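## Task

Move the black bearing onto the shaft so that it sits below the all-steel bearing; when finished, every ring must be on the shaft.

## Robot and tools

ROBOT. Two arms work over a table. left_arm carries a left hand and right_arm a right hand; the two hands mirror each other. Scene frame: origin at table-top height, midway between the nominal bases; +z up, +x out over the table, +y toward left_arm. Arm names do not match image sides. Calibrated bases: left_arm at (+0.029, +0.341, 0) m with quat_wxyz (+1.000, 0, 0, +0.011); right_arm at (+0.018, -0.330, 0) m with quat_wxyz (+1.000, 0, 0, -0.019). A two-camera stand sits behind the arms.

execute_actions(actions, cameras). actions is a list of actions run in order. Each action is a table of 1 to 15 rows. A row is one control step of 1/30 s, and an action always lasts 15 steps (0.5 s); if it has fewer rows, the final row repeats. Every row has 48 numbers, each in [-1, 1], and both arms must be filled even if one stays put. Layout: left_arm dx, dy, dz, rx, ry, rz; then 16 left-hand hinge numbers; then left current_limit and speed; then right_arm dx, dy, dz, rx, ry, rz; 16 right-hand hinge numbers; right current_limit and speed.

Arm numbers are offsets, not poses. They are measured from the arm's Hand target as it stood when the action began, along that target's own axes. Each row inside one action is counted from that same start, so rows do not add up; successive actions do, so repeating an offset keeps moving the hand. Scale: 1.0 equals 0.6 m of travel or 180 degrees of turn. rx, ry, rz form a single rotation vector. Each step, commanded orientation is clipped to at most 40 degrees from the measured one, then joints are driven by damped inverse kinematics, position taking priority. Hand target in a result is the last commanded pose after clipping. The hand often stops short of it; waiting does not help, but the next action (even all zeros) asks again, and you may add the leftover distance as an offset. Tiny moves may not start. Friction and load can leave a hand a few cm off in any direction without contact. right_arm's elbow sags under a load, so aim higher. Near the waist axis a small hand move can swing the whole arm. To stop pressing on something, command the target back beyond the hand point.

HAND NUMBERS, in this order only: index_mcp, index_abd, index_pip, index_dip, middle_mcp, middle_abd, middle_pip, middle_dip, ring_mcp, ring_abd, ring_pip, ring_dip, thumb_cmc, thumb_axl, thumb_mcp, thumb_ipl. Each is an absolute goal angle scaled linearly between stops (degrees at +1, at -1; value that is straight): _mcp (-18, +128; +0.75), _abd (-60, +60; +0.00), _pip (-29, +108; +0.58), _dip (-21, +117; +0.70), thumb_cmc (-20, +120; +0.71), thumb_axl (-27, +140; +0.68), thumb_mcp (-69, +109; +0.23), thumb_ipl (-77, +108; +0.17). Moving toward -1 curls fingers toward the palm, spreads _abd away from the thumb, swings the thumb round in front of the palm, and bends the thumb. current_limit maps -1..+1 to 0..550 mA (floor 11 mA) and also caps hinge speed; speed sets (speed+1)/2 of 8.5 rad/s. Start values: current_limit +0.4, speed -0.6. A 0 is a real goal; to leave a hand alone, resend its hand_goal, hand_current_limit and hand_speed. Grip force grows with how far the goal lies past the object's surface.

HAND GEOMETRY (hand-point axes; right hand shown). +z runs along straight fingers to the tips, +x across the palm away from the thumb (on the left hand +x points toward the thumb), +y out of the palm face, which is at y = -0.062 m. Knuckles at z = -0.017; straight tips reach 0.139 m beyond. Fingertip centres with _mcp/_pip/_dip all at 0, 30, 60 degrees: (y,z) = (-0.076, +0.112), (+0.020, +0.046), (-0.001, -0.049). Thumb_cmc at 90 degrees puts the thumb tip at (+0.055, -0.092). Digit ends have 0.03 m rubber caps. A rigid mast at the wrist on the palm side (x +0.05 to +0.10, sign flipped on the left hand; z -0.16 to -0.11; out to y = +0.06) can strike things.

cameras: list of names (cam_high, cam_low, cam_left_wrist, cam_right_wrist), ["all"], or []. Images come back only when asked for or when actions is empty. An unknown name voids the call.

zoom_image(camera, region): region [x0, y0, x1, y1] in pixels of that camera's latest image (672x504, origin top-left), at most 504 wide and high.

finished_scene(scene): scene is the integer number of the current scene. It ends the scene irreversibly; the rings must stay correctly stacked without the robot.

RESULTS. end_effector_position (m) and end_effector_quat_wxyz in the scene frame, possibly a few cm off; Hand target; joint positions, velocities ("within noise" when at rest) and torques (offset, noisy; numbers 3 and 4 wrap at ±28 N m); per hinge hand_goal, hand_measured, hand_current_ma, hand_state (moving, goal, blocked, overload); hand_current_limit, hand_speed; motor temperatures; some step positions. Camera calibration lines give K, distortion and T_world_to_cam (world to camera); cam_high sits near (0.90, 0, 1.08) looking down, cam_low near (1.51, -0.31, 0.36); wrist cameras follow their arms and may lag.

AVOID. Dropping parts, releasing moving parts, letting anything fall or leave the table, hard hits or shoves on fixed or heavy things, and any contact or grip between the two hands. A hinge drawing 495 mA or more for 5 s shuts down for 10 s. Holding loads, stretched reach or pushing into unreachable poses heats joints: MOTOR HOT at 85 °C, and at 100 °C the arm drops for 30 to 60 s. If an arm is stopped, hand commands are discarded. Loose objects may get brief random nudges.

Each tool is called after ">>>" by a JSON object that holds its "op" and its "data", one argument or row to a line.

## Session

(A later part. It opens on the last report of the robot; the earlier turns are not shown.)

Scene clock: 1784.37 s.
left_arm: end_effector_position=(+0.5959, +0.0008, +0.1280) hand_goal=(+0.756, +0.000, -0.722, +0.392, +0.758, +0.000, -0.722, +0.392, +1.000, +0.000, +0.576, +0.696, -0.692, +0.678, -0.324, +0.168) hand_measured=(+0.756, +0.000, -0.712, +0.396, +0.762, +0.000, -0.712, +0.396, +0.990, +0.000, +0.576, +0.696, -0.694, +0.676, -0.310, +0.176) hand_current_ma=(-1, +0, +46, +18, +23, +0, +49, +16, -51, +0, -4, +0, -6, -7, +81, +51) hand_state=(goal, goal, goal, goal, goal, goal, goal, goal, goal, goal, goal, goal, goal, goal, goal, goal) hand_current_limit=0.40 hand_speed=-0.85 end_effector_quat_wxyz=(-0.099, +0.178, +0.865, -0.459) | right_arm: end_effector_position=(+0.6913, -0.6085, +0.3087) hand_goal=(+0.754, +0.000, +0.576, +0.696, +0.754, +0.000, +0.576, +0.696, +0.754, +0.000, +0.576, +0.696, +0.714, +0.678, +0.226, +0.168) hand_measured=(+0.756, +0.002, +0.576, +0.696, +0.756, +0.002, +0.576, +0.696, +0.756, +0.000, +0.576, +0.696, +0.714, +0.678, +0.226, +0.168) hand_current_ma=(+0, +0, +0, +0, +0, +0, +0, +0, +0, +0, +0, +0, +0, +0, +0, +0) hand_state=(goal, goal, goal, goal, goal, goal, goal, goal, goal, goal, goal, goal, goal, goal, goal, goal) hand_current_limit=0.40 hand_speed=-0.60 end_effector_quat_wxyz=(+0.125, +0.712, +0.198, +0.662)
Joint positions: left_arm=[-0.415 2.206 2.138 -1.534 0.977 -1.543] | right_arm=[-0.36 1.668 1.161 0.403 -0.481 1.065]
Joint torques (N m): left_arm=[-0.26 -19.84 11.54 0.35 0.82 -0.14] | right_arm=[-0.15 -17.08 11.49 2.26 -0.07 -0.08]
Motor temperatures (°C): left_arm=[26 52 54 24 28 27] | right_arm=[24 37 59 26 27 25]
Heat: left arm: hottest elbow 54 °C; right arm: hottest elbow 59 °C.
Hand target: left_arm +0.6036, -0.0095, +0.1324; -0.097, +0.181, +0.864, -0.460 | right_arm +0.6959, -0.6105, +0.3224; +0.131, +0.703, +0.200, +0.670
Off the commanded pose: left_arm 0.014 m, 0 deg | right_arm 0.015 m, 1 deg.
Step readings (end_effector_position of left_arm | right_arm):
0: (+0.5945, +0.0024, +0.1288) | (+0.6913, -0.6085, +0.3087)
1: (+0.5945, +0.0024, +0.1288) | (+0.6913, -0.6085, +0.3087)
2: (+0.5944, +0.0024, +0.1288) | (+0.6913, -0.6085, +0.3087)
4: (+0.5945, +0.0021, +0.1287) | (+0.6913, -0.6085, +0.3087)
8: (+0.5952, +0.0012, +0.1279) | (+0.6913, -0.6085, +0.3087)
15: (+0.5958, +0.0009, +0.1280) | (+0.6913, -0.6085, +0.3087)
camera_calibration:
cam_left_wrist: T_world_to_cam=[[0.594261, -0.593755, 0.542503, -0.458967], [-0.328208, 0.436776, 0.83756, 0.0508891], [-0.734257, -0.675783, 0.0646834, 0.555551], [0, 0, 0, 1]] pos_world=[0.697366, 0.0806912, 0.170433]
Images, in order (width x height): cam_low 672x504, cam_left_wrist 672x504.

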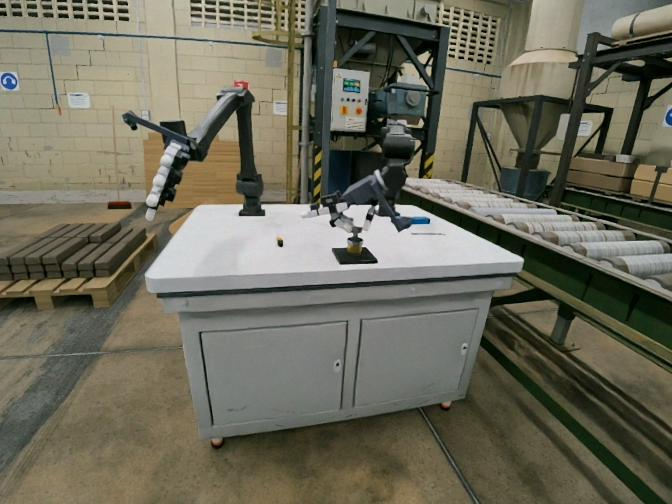

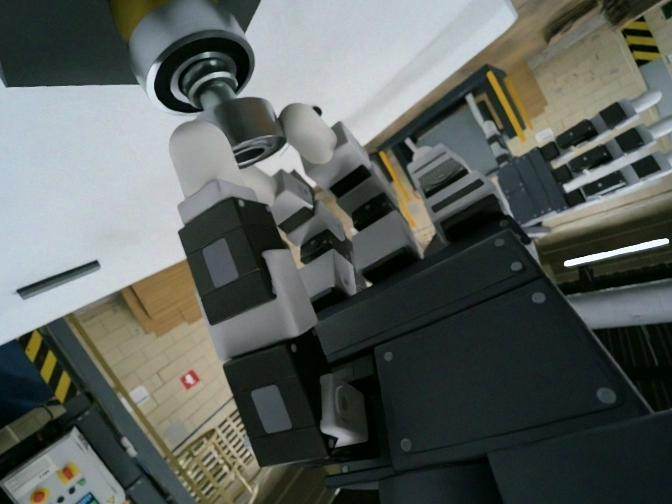

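>>> {"op": "execute_actions", "data": {
  "actions": [
    [[0,0,0,0,0,0,0.765,0,-0.723,0.391,0.77,0,-0.723,0.391,1,0,0.576,0.696,-0.693,0.678,-0.305,0.168,0.4,-0.9,0,0,0,0,0,0,0.754,0,0.576,0.696,0.754,0,0.576,0.696,0.754,0,0.576,0.696,0.714,0.678,0.226,0.168,0.4,-0.6]]
  ],
  "cameras": ["cam_left_wrist","cam_low"]
}}

>>> {"op": "zoom_image", "data": {
  "camera": "cam_left_wrist",
  "region": [190, 80, 300, 190]
}}

>>> {"op": "zoom_image", "data": {
  "camera": "cam_low",
  "region": [342, 216, 368, 242]
}}

Scene clock: 1816.27 s.
left_arm: end_effector_position=(+0.5956, +0.0006, +0.1281) hand_goal=(+0.766, +0.000, -0.722, +0.392, +0.770, +0.000, -0.722, +0.392, +1.000, +0.000, +0.576, +0.696, -0.692, +0.678, -0.304, +0.168) hand_measured=(+0.756, +0.000, -0.716, +0.396, +0.764, +0.000, -0.714, +0.396, +0.990, +0.000, +0.576, +0.696, -0.694, +0.676, -0.302, +0.172) hand_current_ma=(-46, +0, +23, +13, -28, +0, +33, +16, -51, +0, -4, +0, -6, -7, +8, +25) hand_state=(goal, goal, goal, goal, goal, goal, goal, goal, goal, goal, goal, goal, goal, goal, goal, goal) hand_current_limit=0.40 hand_speed=-0.90 end_effector_quat_wxyz=(-0.099, +0.177, +0.865, -0.459) | right_arm: end_effector_position=(+0.6913, -0.6085, +0.3087) hand_goal=(+0.754, +0.000, +0.576, +0.696, +0.754, +0.000, +0.576, +0.696, +0.754, +0.000, +0.576, +0.696, +0.714, +0.678, +0.226, +0.168) hand_measured=(+0.756, +0.002, +0.576, +0.696, +0.756, +0.002, +0.576, +0.696, +0.756, +0.000, +0.576, +0.696, +0.714, +0.678, +0.226, +0.168) hand_current_ma=(+0, +0, +0, +0, +0, +0, +0, +0, +0, +0, +0, +0, +0, +0, +0, +0) hand_state=(goal, goal, goal, goal, goal, goal, goal, goal, goal, goal, goal, goal, goal, goal, goal, goal) hand_current_limit=0.40 hand_speed=-0.60 end_effector_quat_wxyz=(+0.125, +0.712, +0.198, +0.662)
Joint positions: left_arm=[-0.416 2.206 2.138 -1.534 0.977 -1.545] | right_arm=[-0.36 1.668 1.161 0.403 -0.481 1.065]
Joint torques (N m): left_arm=[-0.15 -19.6 11.55 0.28 0.87 -0.09] | right_arm=[-0.15 -17.08 11.52 2.21 -0.07 -0.1]
Motor temperatures (°C): left_arm=[26 51 65 24 28 27] | right_arm=[24 37 59 26 27 25]
Heat: left arm: hottest elbow 65 °C; right arm: hottest elbow 59 °C.
Hand target: left_arm +0.6036, -0.0094, +0.1324; -0.097, +0.181, +0.864, -0.460 | right_arm +0.6959, -0.6105, +0.3224; +0.131, +0.703, +0.200, +0.670
Off the commanded pose: left_arm 0.014 m, 1 deg | right_arm 0.015 m, 1 deg.
Step readings (end_effector_position of left_arm | right_arm):
0: (+0.5959, +0.0008, +0.1280) | (+0.6913, -0.6085, +0.3087)
1: (+0.5959, +0.0008, +0.1280) | (+0.6913, -0.6085, +0.3087)
2: (+0.5959, +0.0008, +0.1280) | (+0.6913, -0.6085, +0.3087)
4: (+0.5957, +0.0006, +0.1281) | (+0.6913, -0.6085, +0.3087)
8: (+0.5956, +0.0006, +0.1281) | (+0.6913, -0.6085, +0.3087)
15: (+0.5956, +0.0006, +0.1281) | (+0.6913, -0.6085, +0.3087)
camera_calibration:
cam_left_wrist: T_world_to_cam=[[0.595388, -0.593744, 0.541277, -0.459483], [-0.32728, 0.436041, 0.838306, 0.0501505], [-0.733758, -0.676266, 0.0652934, 0.554923], [0, 0, 0, 1]] pos_world=[0.697163, 0.0805925, 0.170433]
Images, in order (width x height): cam_low 672x504, cam_left_wrist 672x504.

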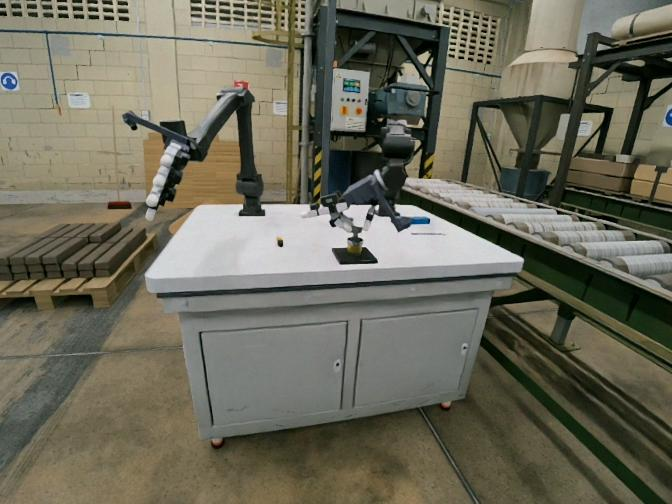

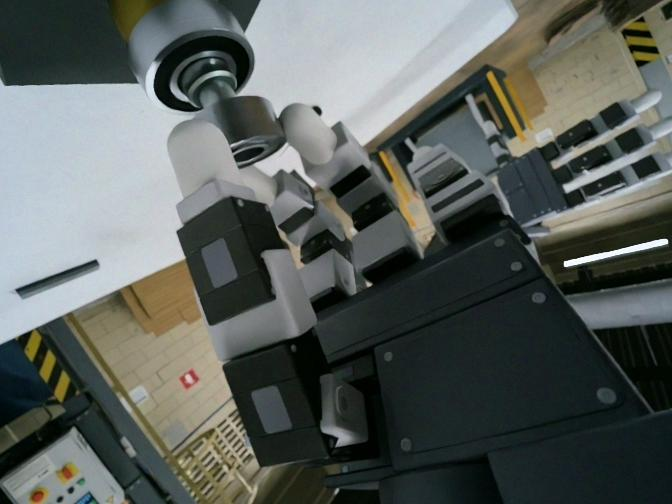

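Scaled by 4.582 from the camera's 672x504 image, which has a finer 960x720 frame.

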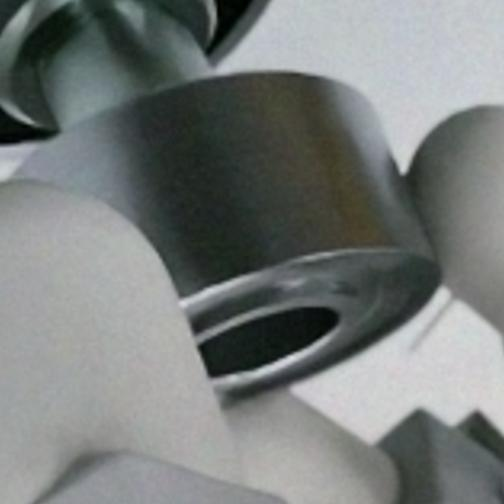

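Scaled by 19.385 from the camera's 672x504 image, which has a finer 960x720 frame.

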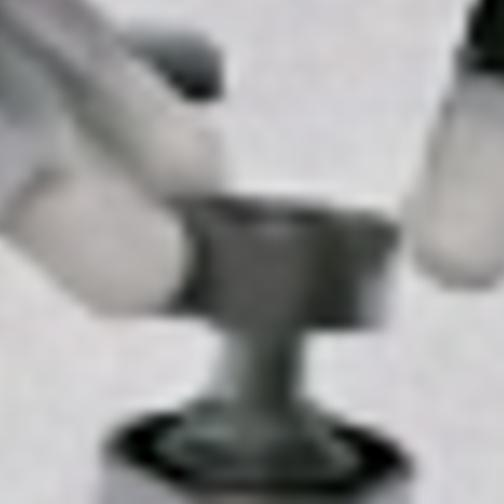

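>>> {"op": "execute_actions", "data": {
  "actions": [
    [[0.0050,0.002,-0.003,0,0,0,0.775,0,-0.723,0.391,0.782,0,-0.723,0.391,1,0,0.576,0.696,-0.693,0.678,-0.29,0.168,0.4,-0.9,0,0,0,0,0,0,0.754,0,0.576,0.696,0.754,0,0.576,0.696,0.754,0,0.576,0.696,0.714,0.678,0.226,0.168,0.4,-0.6]]
  ],
  "cameras": ["cam_left_wrist","cam_low"]
}}

>>> {"op": "zoom_image", "data": {
  "camera": "cam_left_wrist",
  "region": [190, 80, 300, 190]
}}

>>> {"op": "zoom_image", "data": {
  "camera": "cam_low",
  "region": [342, 216, 368, 242]
}}

Scene clock: 1825.93 s.
left_arm: end_effector_position=(+0.5952, +0.0008, +0.1281) hand_goal=(+0.776, +0.000, -0.722, +0.392, +0.782, +0.000, -0.722, +0.392, +1.000, +0.000, +0.576, +0.696, -0.692, +0.678, -0.290, +0.168) hand_measured=(+0.762, +0.000, -0.716, +0.396, +0.770, +0.000, -0.718, +0.396, +0.990, +0.000, +0.576, +0.696, -0.694, +0.676, -0.292, +0.170) hand_current_ma=(-69, +0, +23, +13, -61, +0, +21, +15, -51, +0, -4, +0, -6, -7, -7, +12) hand_state=(goal, goal, goal, goal, goal, goal, goal, goal, goal, goal, goal, goal, goal, goal, goal, goal) hand_current_limit=0.40 hand_speed=-0.90 end_effector_quat_wxyz=(-0.100, +0.177, +0.865, -0.459) | right_arm: end_effector_position=(+0.6913, -0.6085, +0.3087) hand_goal=(+0.754, +0.000, +0.576, +0.696, +0.754, +0.000, +0.576, +0.696, +0.754, +0.000, +0.576, +0.696, +0.714, +0.678, +0.226, +0.168) hand_measured=(+0.756, +0.002, +0.576, +0.696, +0.756, +0.002, +0.576, +0.696, +0.756, +0.000, +0.576, +0.696, +0.714, +0.678, +0.226, +0.168) hand_current_ma=(+0, +0, +0, +0, +0, +0, +0, +0, +0, +0, +0, +0, +0, +0, +0, +0) hand_state=(goal, goal, goal, goal, goal, goal, goal, goal, goal, goal, goal, goal, goal, goal, goal, goal) hand_current_limit=0.40 hand_speed=-0.60 end_effector_quat_wxyz=(+0.125, +0.712, +0.198, +0.662)
Joint positions: left_arm=[-0.416 2.206 2.138 -1.536 0.977 -1.545] | right_arm=[-0.36 1.668 1.161 0.403 -0.481 1.065]
Joint torques (N m): left_arm=[0.79 -20.89 10.63 0.24 0.82 0] | right_arm=[-0.03 -17.32 11.54 2.24 -0.06 -0.09]
Motor temperatures (°C): left_arm=[26 51 66 24 29 27] | right_arm=[24 37 59 26 27 25]
Heat: left arm: hottest elbow 66 °C; right arm: hottest elbow 59 °C.
Hand target: left_arm +0.6017, -0.0063, +0.1324; -0.096, +0.181, +0.864, -0.460 | right_arm +0.6959, -0.6105, +0.3224; +0.131, +0.703, +0.200, +0.670
Off the commanded pose: left_arm 0.011 m, 1 deg | right_arm 0.015 m, 1 deg.
Step readings (end_effector_position of left_arm | right_arm):
0: (+0.5956, +0.0006, +0.1281) | (+0.6913, -0.6085, +0.3087)
1: (+0.5956, +0.0006, +0.1281) | (+0.6913, -0.6085, +0.3087)
2: (+0.5956, +0.0006, +0.1281) | (+0.6913, -0.6085, +0.3087)
4: (+0.5954, +0.0007, +0.1281) | (+0.6913, -0.6085, +0.3087)
8: (+0.5953, +0.0008, +0.1281) | (+0.6913, -0.6085, +0.3087)
15: (+0.5952, +0.0008, +0.1281) | (+0.6913, -0.6085, +0.3087)
camera_calibration:
cam_left_wrist: T_world_to_cam=[[0.5964, -0.594093, 0.539778, -0.459491], [-0.325816, 0.435402, 0.839208, 0.0488929], [-0.733588, -0.676371, 0.0661088, 0.554521], [0, 0, 0, 1]] pos_world=[0.69676, 0.0807937, 0.170333]
Images, in order (width x height): cam_low 672x504, cam_left_wrist 672x504.

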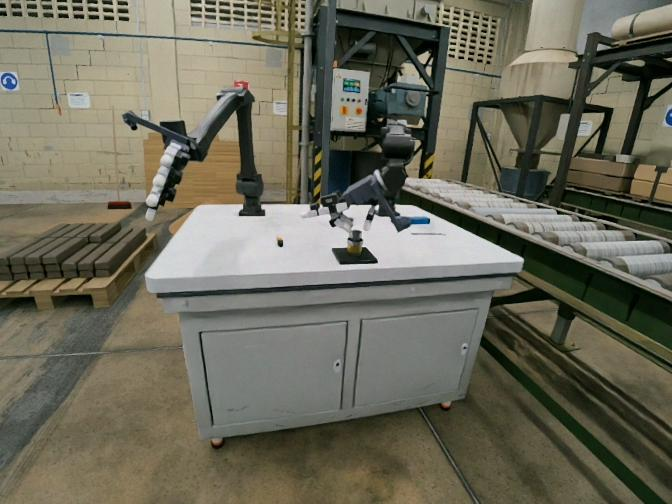

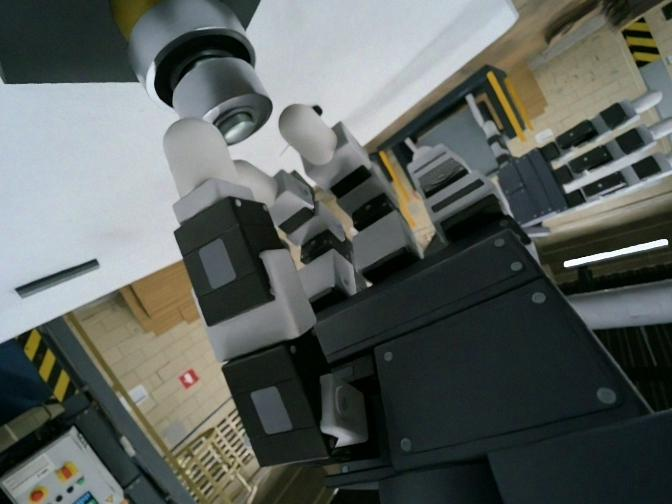

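Scaled by 4.582 from the camera's 672x504 image, which has a finer 960x720 frame.

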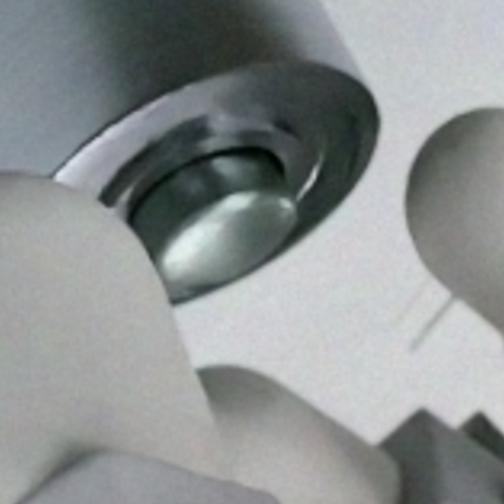

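Scaled by 19.385 from the camera's 672x504 image, which has a finer 960x720 frame.

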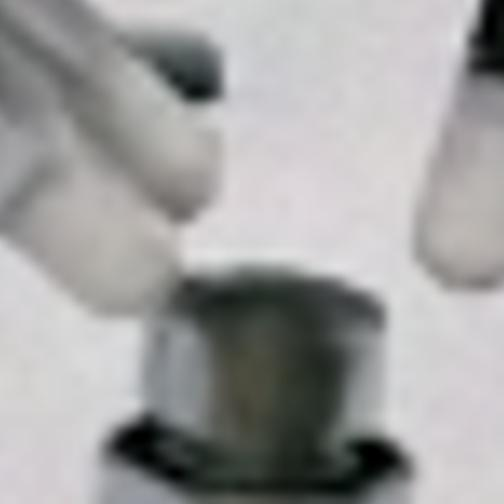

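>>> {"op": "execute_actions", "data": {
  "actions": [
    [[0,-0.01,-0.007,0,0,0,0.82,0,-0.723,0.391,0.82,0,-0.723,0.391,1,0,0.576,0.696,-0.693,0.678,-0.25,0.168,0.4,-0.8,0,0,0,0,0,0,0.754,0,0.576,0.696,0.754,0,0.576,0.696,0.754,0,0.576,0.696,0.714,0.678,0.226,0.168,0.4,-0.6]],
    [[0,-0.01,-0.007,0,0,0,0.959,0,-0.723,0.391,0.959,0,-0.723,0.391,1,0,0.576,0.696,-0.693,0.678,-0.2,0.168,0.4,-0.7,0,0,0,0,0,0,0.754,0,0.576,0.696,0.754,0,0.576,0.696,0.754,0,0.576,0.696,0.714,0.678,0.226,0.168,0.4,-0.6]]
  ],
  "cameras": ["cam_left_wrist","cam_low"]
}}

>>> {"op": "zoom_image", "data": {
  "camera": "cam_low",
  "region": [310, 195, 400, 275]
}}

Scene clock: 1838.57 s.
left_arm: end_effector_position=(+0.5922, +0.0021, +0.1363) hand_goal=(+0.960, +0.000, -0.722, +0.392, +0.960, +0.000, -0.722, +0.392, +1.000, +0.000, +0.576, +0.696, -0.692, +0.678, -0.200, +0.168) hand_measured=(+0.944, +0.000, -0.718, +0.394, +0.946, +0.000, -0.718, +0.396, +0.990, +0.000, +0.576, +0.696, -0.694, +0.676, -0.202, +0.170) hand_current_ma=(-79, +0, +18, +13, -70, +0, +17, +15, -51, +0, -4, +0, -6, -7, -10, +11) hand_state=(goal, goal, goal, goal, goal, goal, goal, goal, goal, goal, goal, goal, goal, goal, goal, goal) hand_current_limit=0.40 hand_speed=-0.70 end_effector_quat_wxyz=(-0.107, +0.173, +0.866, -0.458) | right_arm: end_effector_position=(+0.6913, -0.6085, +0.3087) hand_goal=(+0.754, +0.000, +0.576, +0.696, +0.754, +0.000, +0.576, +0.696, +0.754, +0.000, +0.576, +0.696, +0.714, +0.678, +0.226, +0.168) hand_measured=(+0.756, +0.002, +0.576, +0.696, +0.756, +0.002, +0.576, +0.696, +0.756, +0.000, +0.576, +0.696, +0.714, +0.678, +0.226, +0.168) hand_current_ma=(+0, +0, +0, +0, +0, +0, +0, +0, +0, +0, +0, +0, +0, +0, +0, +0) hand_state=(goal, goal, goal, goal, goal, goal, goal, goal, goal, goal, goal, goal, goal, goal, goal, goal) hand_current_limit=0.40 hand_speed=-0.60 end_effector_quat_wxyz=(+0.125, +0.712, +0.198, +0.662)
Joint positions: left_arm=[-0.416 2.206 2.159 -1.572 0.977 -1.545] | right_arm=[-0.36 1.668 1.161 0.403 -0.481 1.065]
Joint torques (N m): left_arm=[0.79 -21.36 11.47 0.42 0.86 -0.01] | right_arm=[-0.15 -17.14 11.49 2.21 -0.06 -0.1]
Motor temperatures (°C): left_arm=[26 51 67 24 29 27] | right_arm=[24 37 59 26 27 25]
Heat: left arm: hottest elbow 67 °C; right arm: hottest elbow 59 °C.
Hand target: left_arm +0.6018, -0.0060, +0.1470; -0.096, +0.181, +0.864, -0.460 | right_arm +0.6959, -0.6105, +0.3224; +0.131, +0.703, +0.200, +0.670
Off the commanded pose: left_arm 0.017 m, 2 deg | right_arm 0.015 m, 1 deg.
Step readings (end_effector_position of left_arm | right_arm):
0: (+0.5952, +0.0008, +0.1281) | (+0.6913, -0.6085, +0.3087)
1: (+0.5952, +0.0008, +0.1281) | (+0.6913, -0.6085, +0.3087)
2: (+0.5948, +0.0010, +0.1282) | (+0.6913, -0.6085, +0.3087)
4: (+0.5937, +0.0015, +0.1283) | (+0.6913, -0.6085, +0.3087)
8: (+0.5922, +0.0021, +0.1285) | (+0.6913, -0.6085, +0.3087)
15: (+0.5916, +0.0023, +0.1286) | (+0.6913, -0.6085, +0.3087)
16: (+0.5915, +0.0023, +0.1286) | (+0.6913, -0.6085, +0.3087)
17: (+0.5914, +0.0024, +0.1291) | (+0.6913, -0.6085, +0.3087)
19: (+0.5910, +0.0025, +0.1303) | (+0.6913, -0.6085, +0.3087)
23: (+0.5922, +0.0021, +0.1343) | (+0.6913, -0.6085, +0.3087)
30: (+0.5924, +0.0020, +0.1363) | (+0.6913, -0.6085, +0.3087)
camera_calibration:
cam_left_wrist: T_world_to_cam=[[0.603885, -0.597287, 0.527798, -0.4642], [-0.313925, 0.430427, 0.846276, 0.032562], [-0.732648, -0.676743, 0.0724257, 0.551139], [0, 0, 0, 1]] pos_world=[0.694337, 0.0817036, 0.177531]
Images, in order (width x height): cam_low 672x504, cam_left_wrist 672x504.

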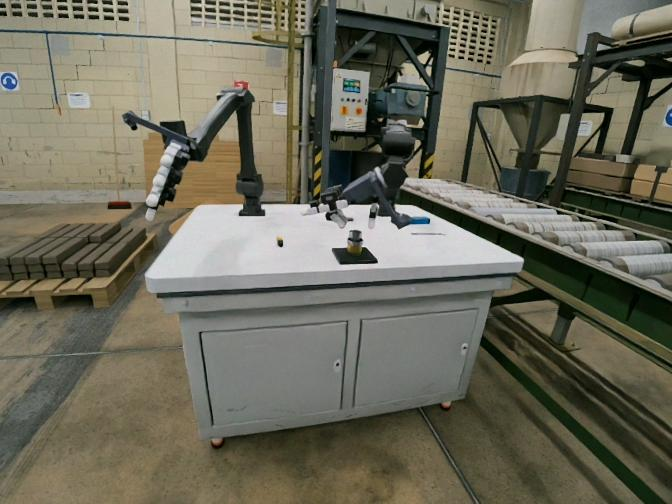

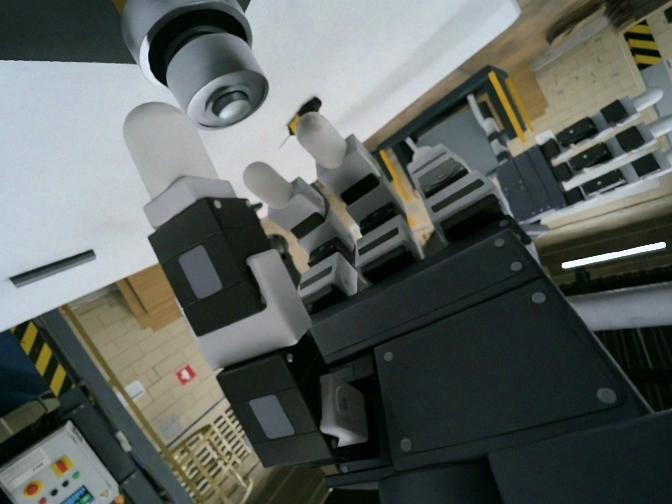

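Scaled by 5.600 from the camera's 672x504 image, which has a finer 960x720 frame.

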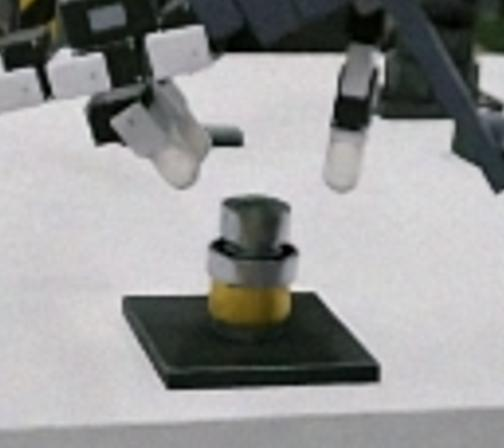

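>>> {"op": "execute_actions", "data": {
  "actions": [
    [[-0.007,-0.0395,-0.031,0,0,0,0.959,0,-0.723,0.391,0.959,0,-0.723,0.391,1,0,0.576,0.696,-0.693,0.678,-0.2,0.168,0.4,-0.7,0,0,0,0,0,0,0.754,0,0.576,0.696,0.754,0,0.576,0.696,0.754,0,0.576,0.696,0.714,0.678,0.226,0.168,0.4,-0.6]],
    [[0,-0.0415,-0.028,0,0,0,0.959,0,-0.723,0.391,0.959,0,-0.723,0.391,1,0,0.576,0.696,-0.693,0.678,-0.2,0.168,0.4,-0.7,0,0,0,0,0,0,0.754,0,0.576,0.696,0.754,0,0.576,0.696,0.754,0,0.576,0.696,0.714,0.678,0.226,0.168,0.4,-0.6]]
  ],
  "cameras": ["cam_left_wrist","cam_low","cam_high"]
}}

>>> {"op": "zoom_image", "data": {
  "camera": "cam_low",
  "region": [310, 195, 400, 275]
}}

Scene clock: 1850.23 s.
left_arm: end_effector_position=(+0.5987, -0.0010, +0.1957) hand_goal=(+0.960, +0.000, -0.722, +0.392, +0.960, +0.000, -0.722, +0.392, +1.000, +0.000, +0.576, +0.696, -0.692, +0.678, -0.200, +0.168) hand_measured=(+0.944, +0.000, -0.718, +0.394, +0.946, +0.000, -0.718, +0.396, +0.990, +0.000, +0.576, +0.696, -0.694, +0.676, -0.202, +0.170) hand_current_ma=(-77, +0, +18, +13, -68, +0, +16, +15, -51, +0, -4, +0, -6, -7, -10, +11) hand_state=(goal, goal, goal, goal, goal, goal, goal, goal, goal, goal, goal, goal, goal, goal, goal, goal) hand_current_limit=0.40 hand_speed=-0.70 end_effector_quat_wxyz=(-0.095, +0.172, +0.866, -0.460) | right_arm: end_effector_position=(+0.6913, -0.6085, +0.3087) hand_goal=(+0.754, +0.000, +0.576, +0.696, +0.754, +0.000, +0.576, +0.696, +0.754, +0.000, +0.576, +0.696, +0.714, +0.678, +0.226, +0.168) hand_measured=(+0.756, +0.002, +0.576, +0.696, +0.756, +0.002, +0.576, +0.696, +0.756, +0.000, +0.576, +0.696, +0.714, +0.678, +0.226, +0.168) hand_current_ma=(+0, +0, +0, +0, +0, +0, +0, +0, +0, +0, +0, +0, +0, +0, +0, +0) hand_state=(goal, goal, goal, goal, goal, goal, goal, goal, goal, goal, goal, goal, goal, goal, goal, goal) hand_current_limit=0.40 hand_speed=-0.60 end_effector_quat_wxyz=(+0.125, +0.712, +0.198, +0.662)
Joint positions: left_arm=[-0.416 2.211 2.325 -1.691 0.977 -1.57] | right_arm=[-0.36 1.668 1.161 0.403 -0.481 1.065]
Joint torques (N m): left_arm=[0.15 -21.25 11.48 0.35 0.8 -0.02] | right_arm=[-0.32 -17.14 11.52 2.24 -0.08 -0.09]
Motor temperatures (°C): left_arm=[26 51 65 24 29 27] | right_arm=[24 37 59 26 27 25]
Heat: left arm: hottest elbow 65 °C; right arm: hottest elbow 59 °C.
Hand target: left_arm +0.6066, -0.0057, +0.2069; -0.097, +0.181, +0.864, -0.460 | right_arm +0.6959, -0.6105, +0.3224; +0.131, +0.703, +0.200, +0.670
Off the commanded pose: left_arm 0.015 m, 1 deg | right_arm 0.015 m, 1 deg.
joint sent to its limit (left arm) — joint 4 (wrist pitch), lower limit. The joint targets still meet the commanded pose.
Step readings (end_effector_position of left_arm | right_arm):
0: (+0.5921, +0.0021, +0.1363) | (+0.6913, -0.6085, +0.3087)
1: (+0.5922, +0.0021, +0.1369) | (+0.6913, -0.6085, +0.3087)
2: (+0.5918, +0.0022, +0.1386) | (+0.6913, -0.6085, +0.3087)
4: (+0.5915, +0.0024, +0.1439) | (+0.6913, -0.6085, +0.3087)
8: (+0.5951, +0.0008, +0.1613) | (+0.6913, -0.6085, +0.3087)
15: (+0.5977, -0.0003, +0.1769) | (+0.6913, -0.6085, +0.3087)
16: (+0.5973, -0.0001, +0.1773) | (+0.6913, -0.6085, +0.3087)
17: (+0.5969, +0.0001, +0.1787) | (+0.6913, -0.6085, +0.3087)
19: (+0.5965, +0.0002, +0.1817) | (+0.6913, -0.6085, +0.3087)
23: (+0.5980, -0.0006, +0.1906) | (+0.6913, -0.6085, +0.3087)
30: (+0.5990, -0.0011, +0.1956) | (+0.6913, -0.6085, +0.3087)
camera_calibration:
cam_left_wrist: T_world_to_cam=[[0.602137, -0.584646, 0.543709, -0.503339], [-0.336114, 0.432089, 0.836855, 0.000781629], [-0.724195, -0.68665, 0.0636695, 0.546289], [0, 0, 0, 1]] pos_world=[0.698961, 0.080496, 0.238234]
Images, in order (width x height): cam_high 672x504, cam_low 672x504, cam_left_wrist 672x504.

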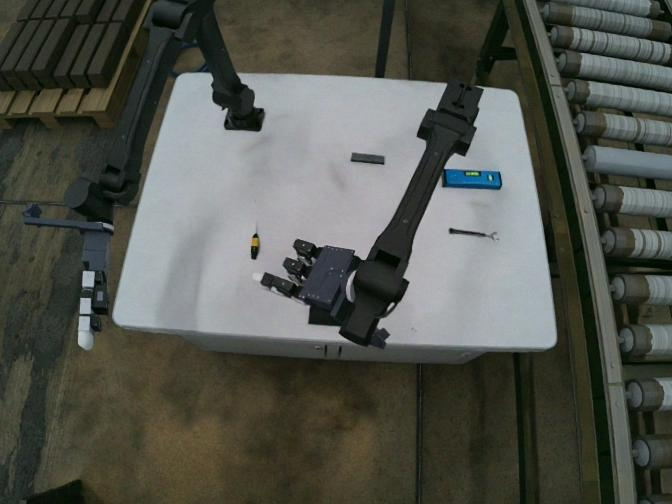

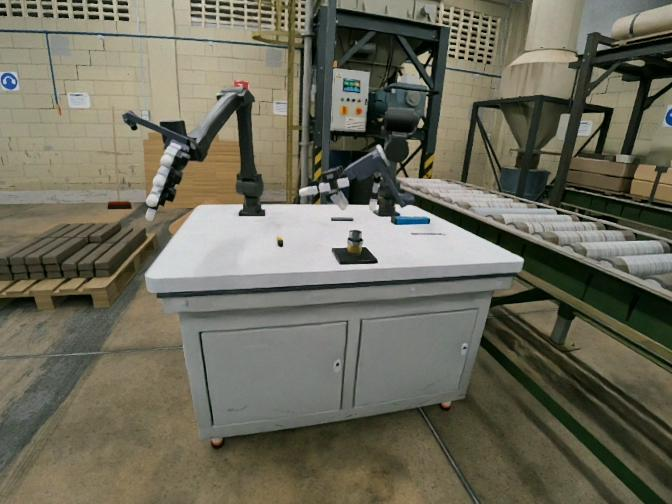

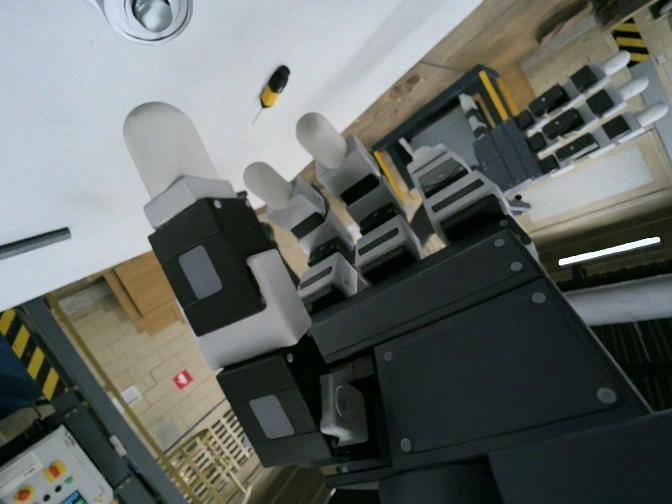

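Scaled by 5.600 from the camera's 672x504 image, which has a finer 960x720 frame.

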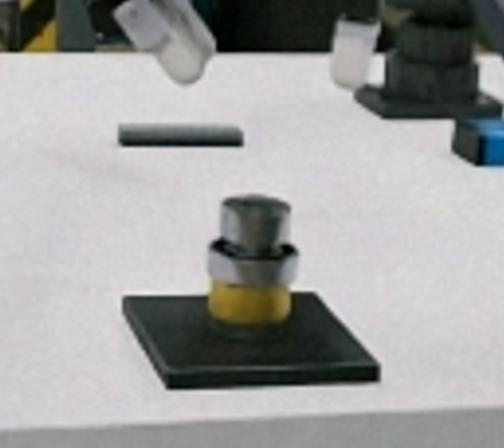

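All rings are on the shaft in the correct order.

>>> {"op": "finished_scene", "data": {
  "scene": 3
}}

The scene is finished: the task was done.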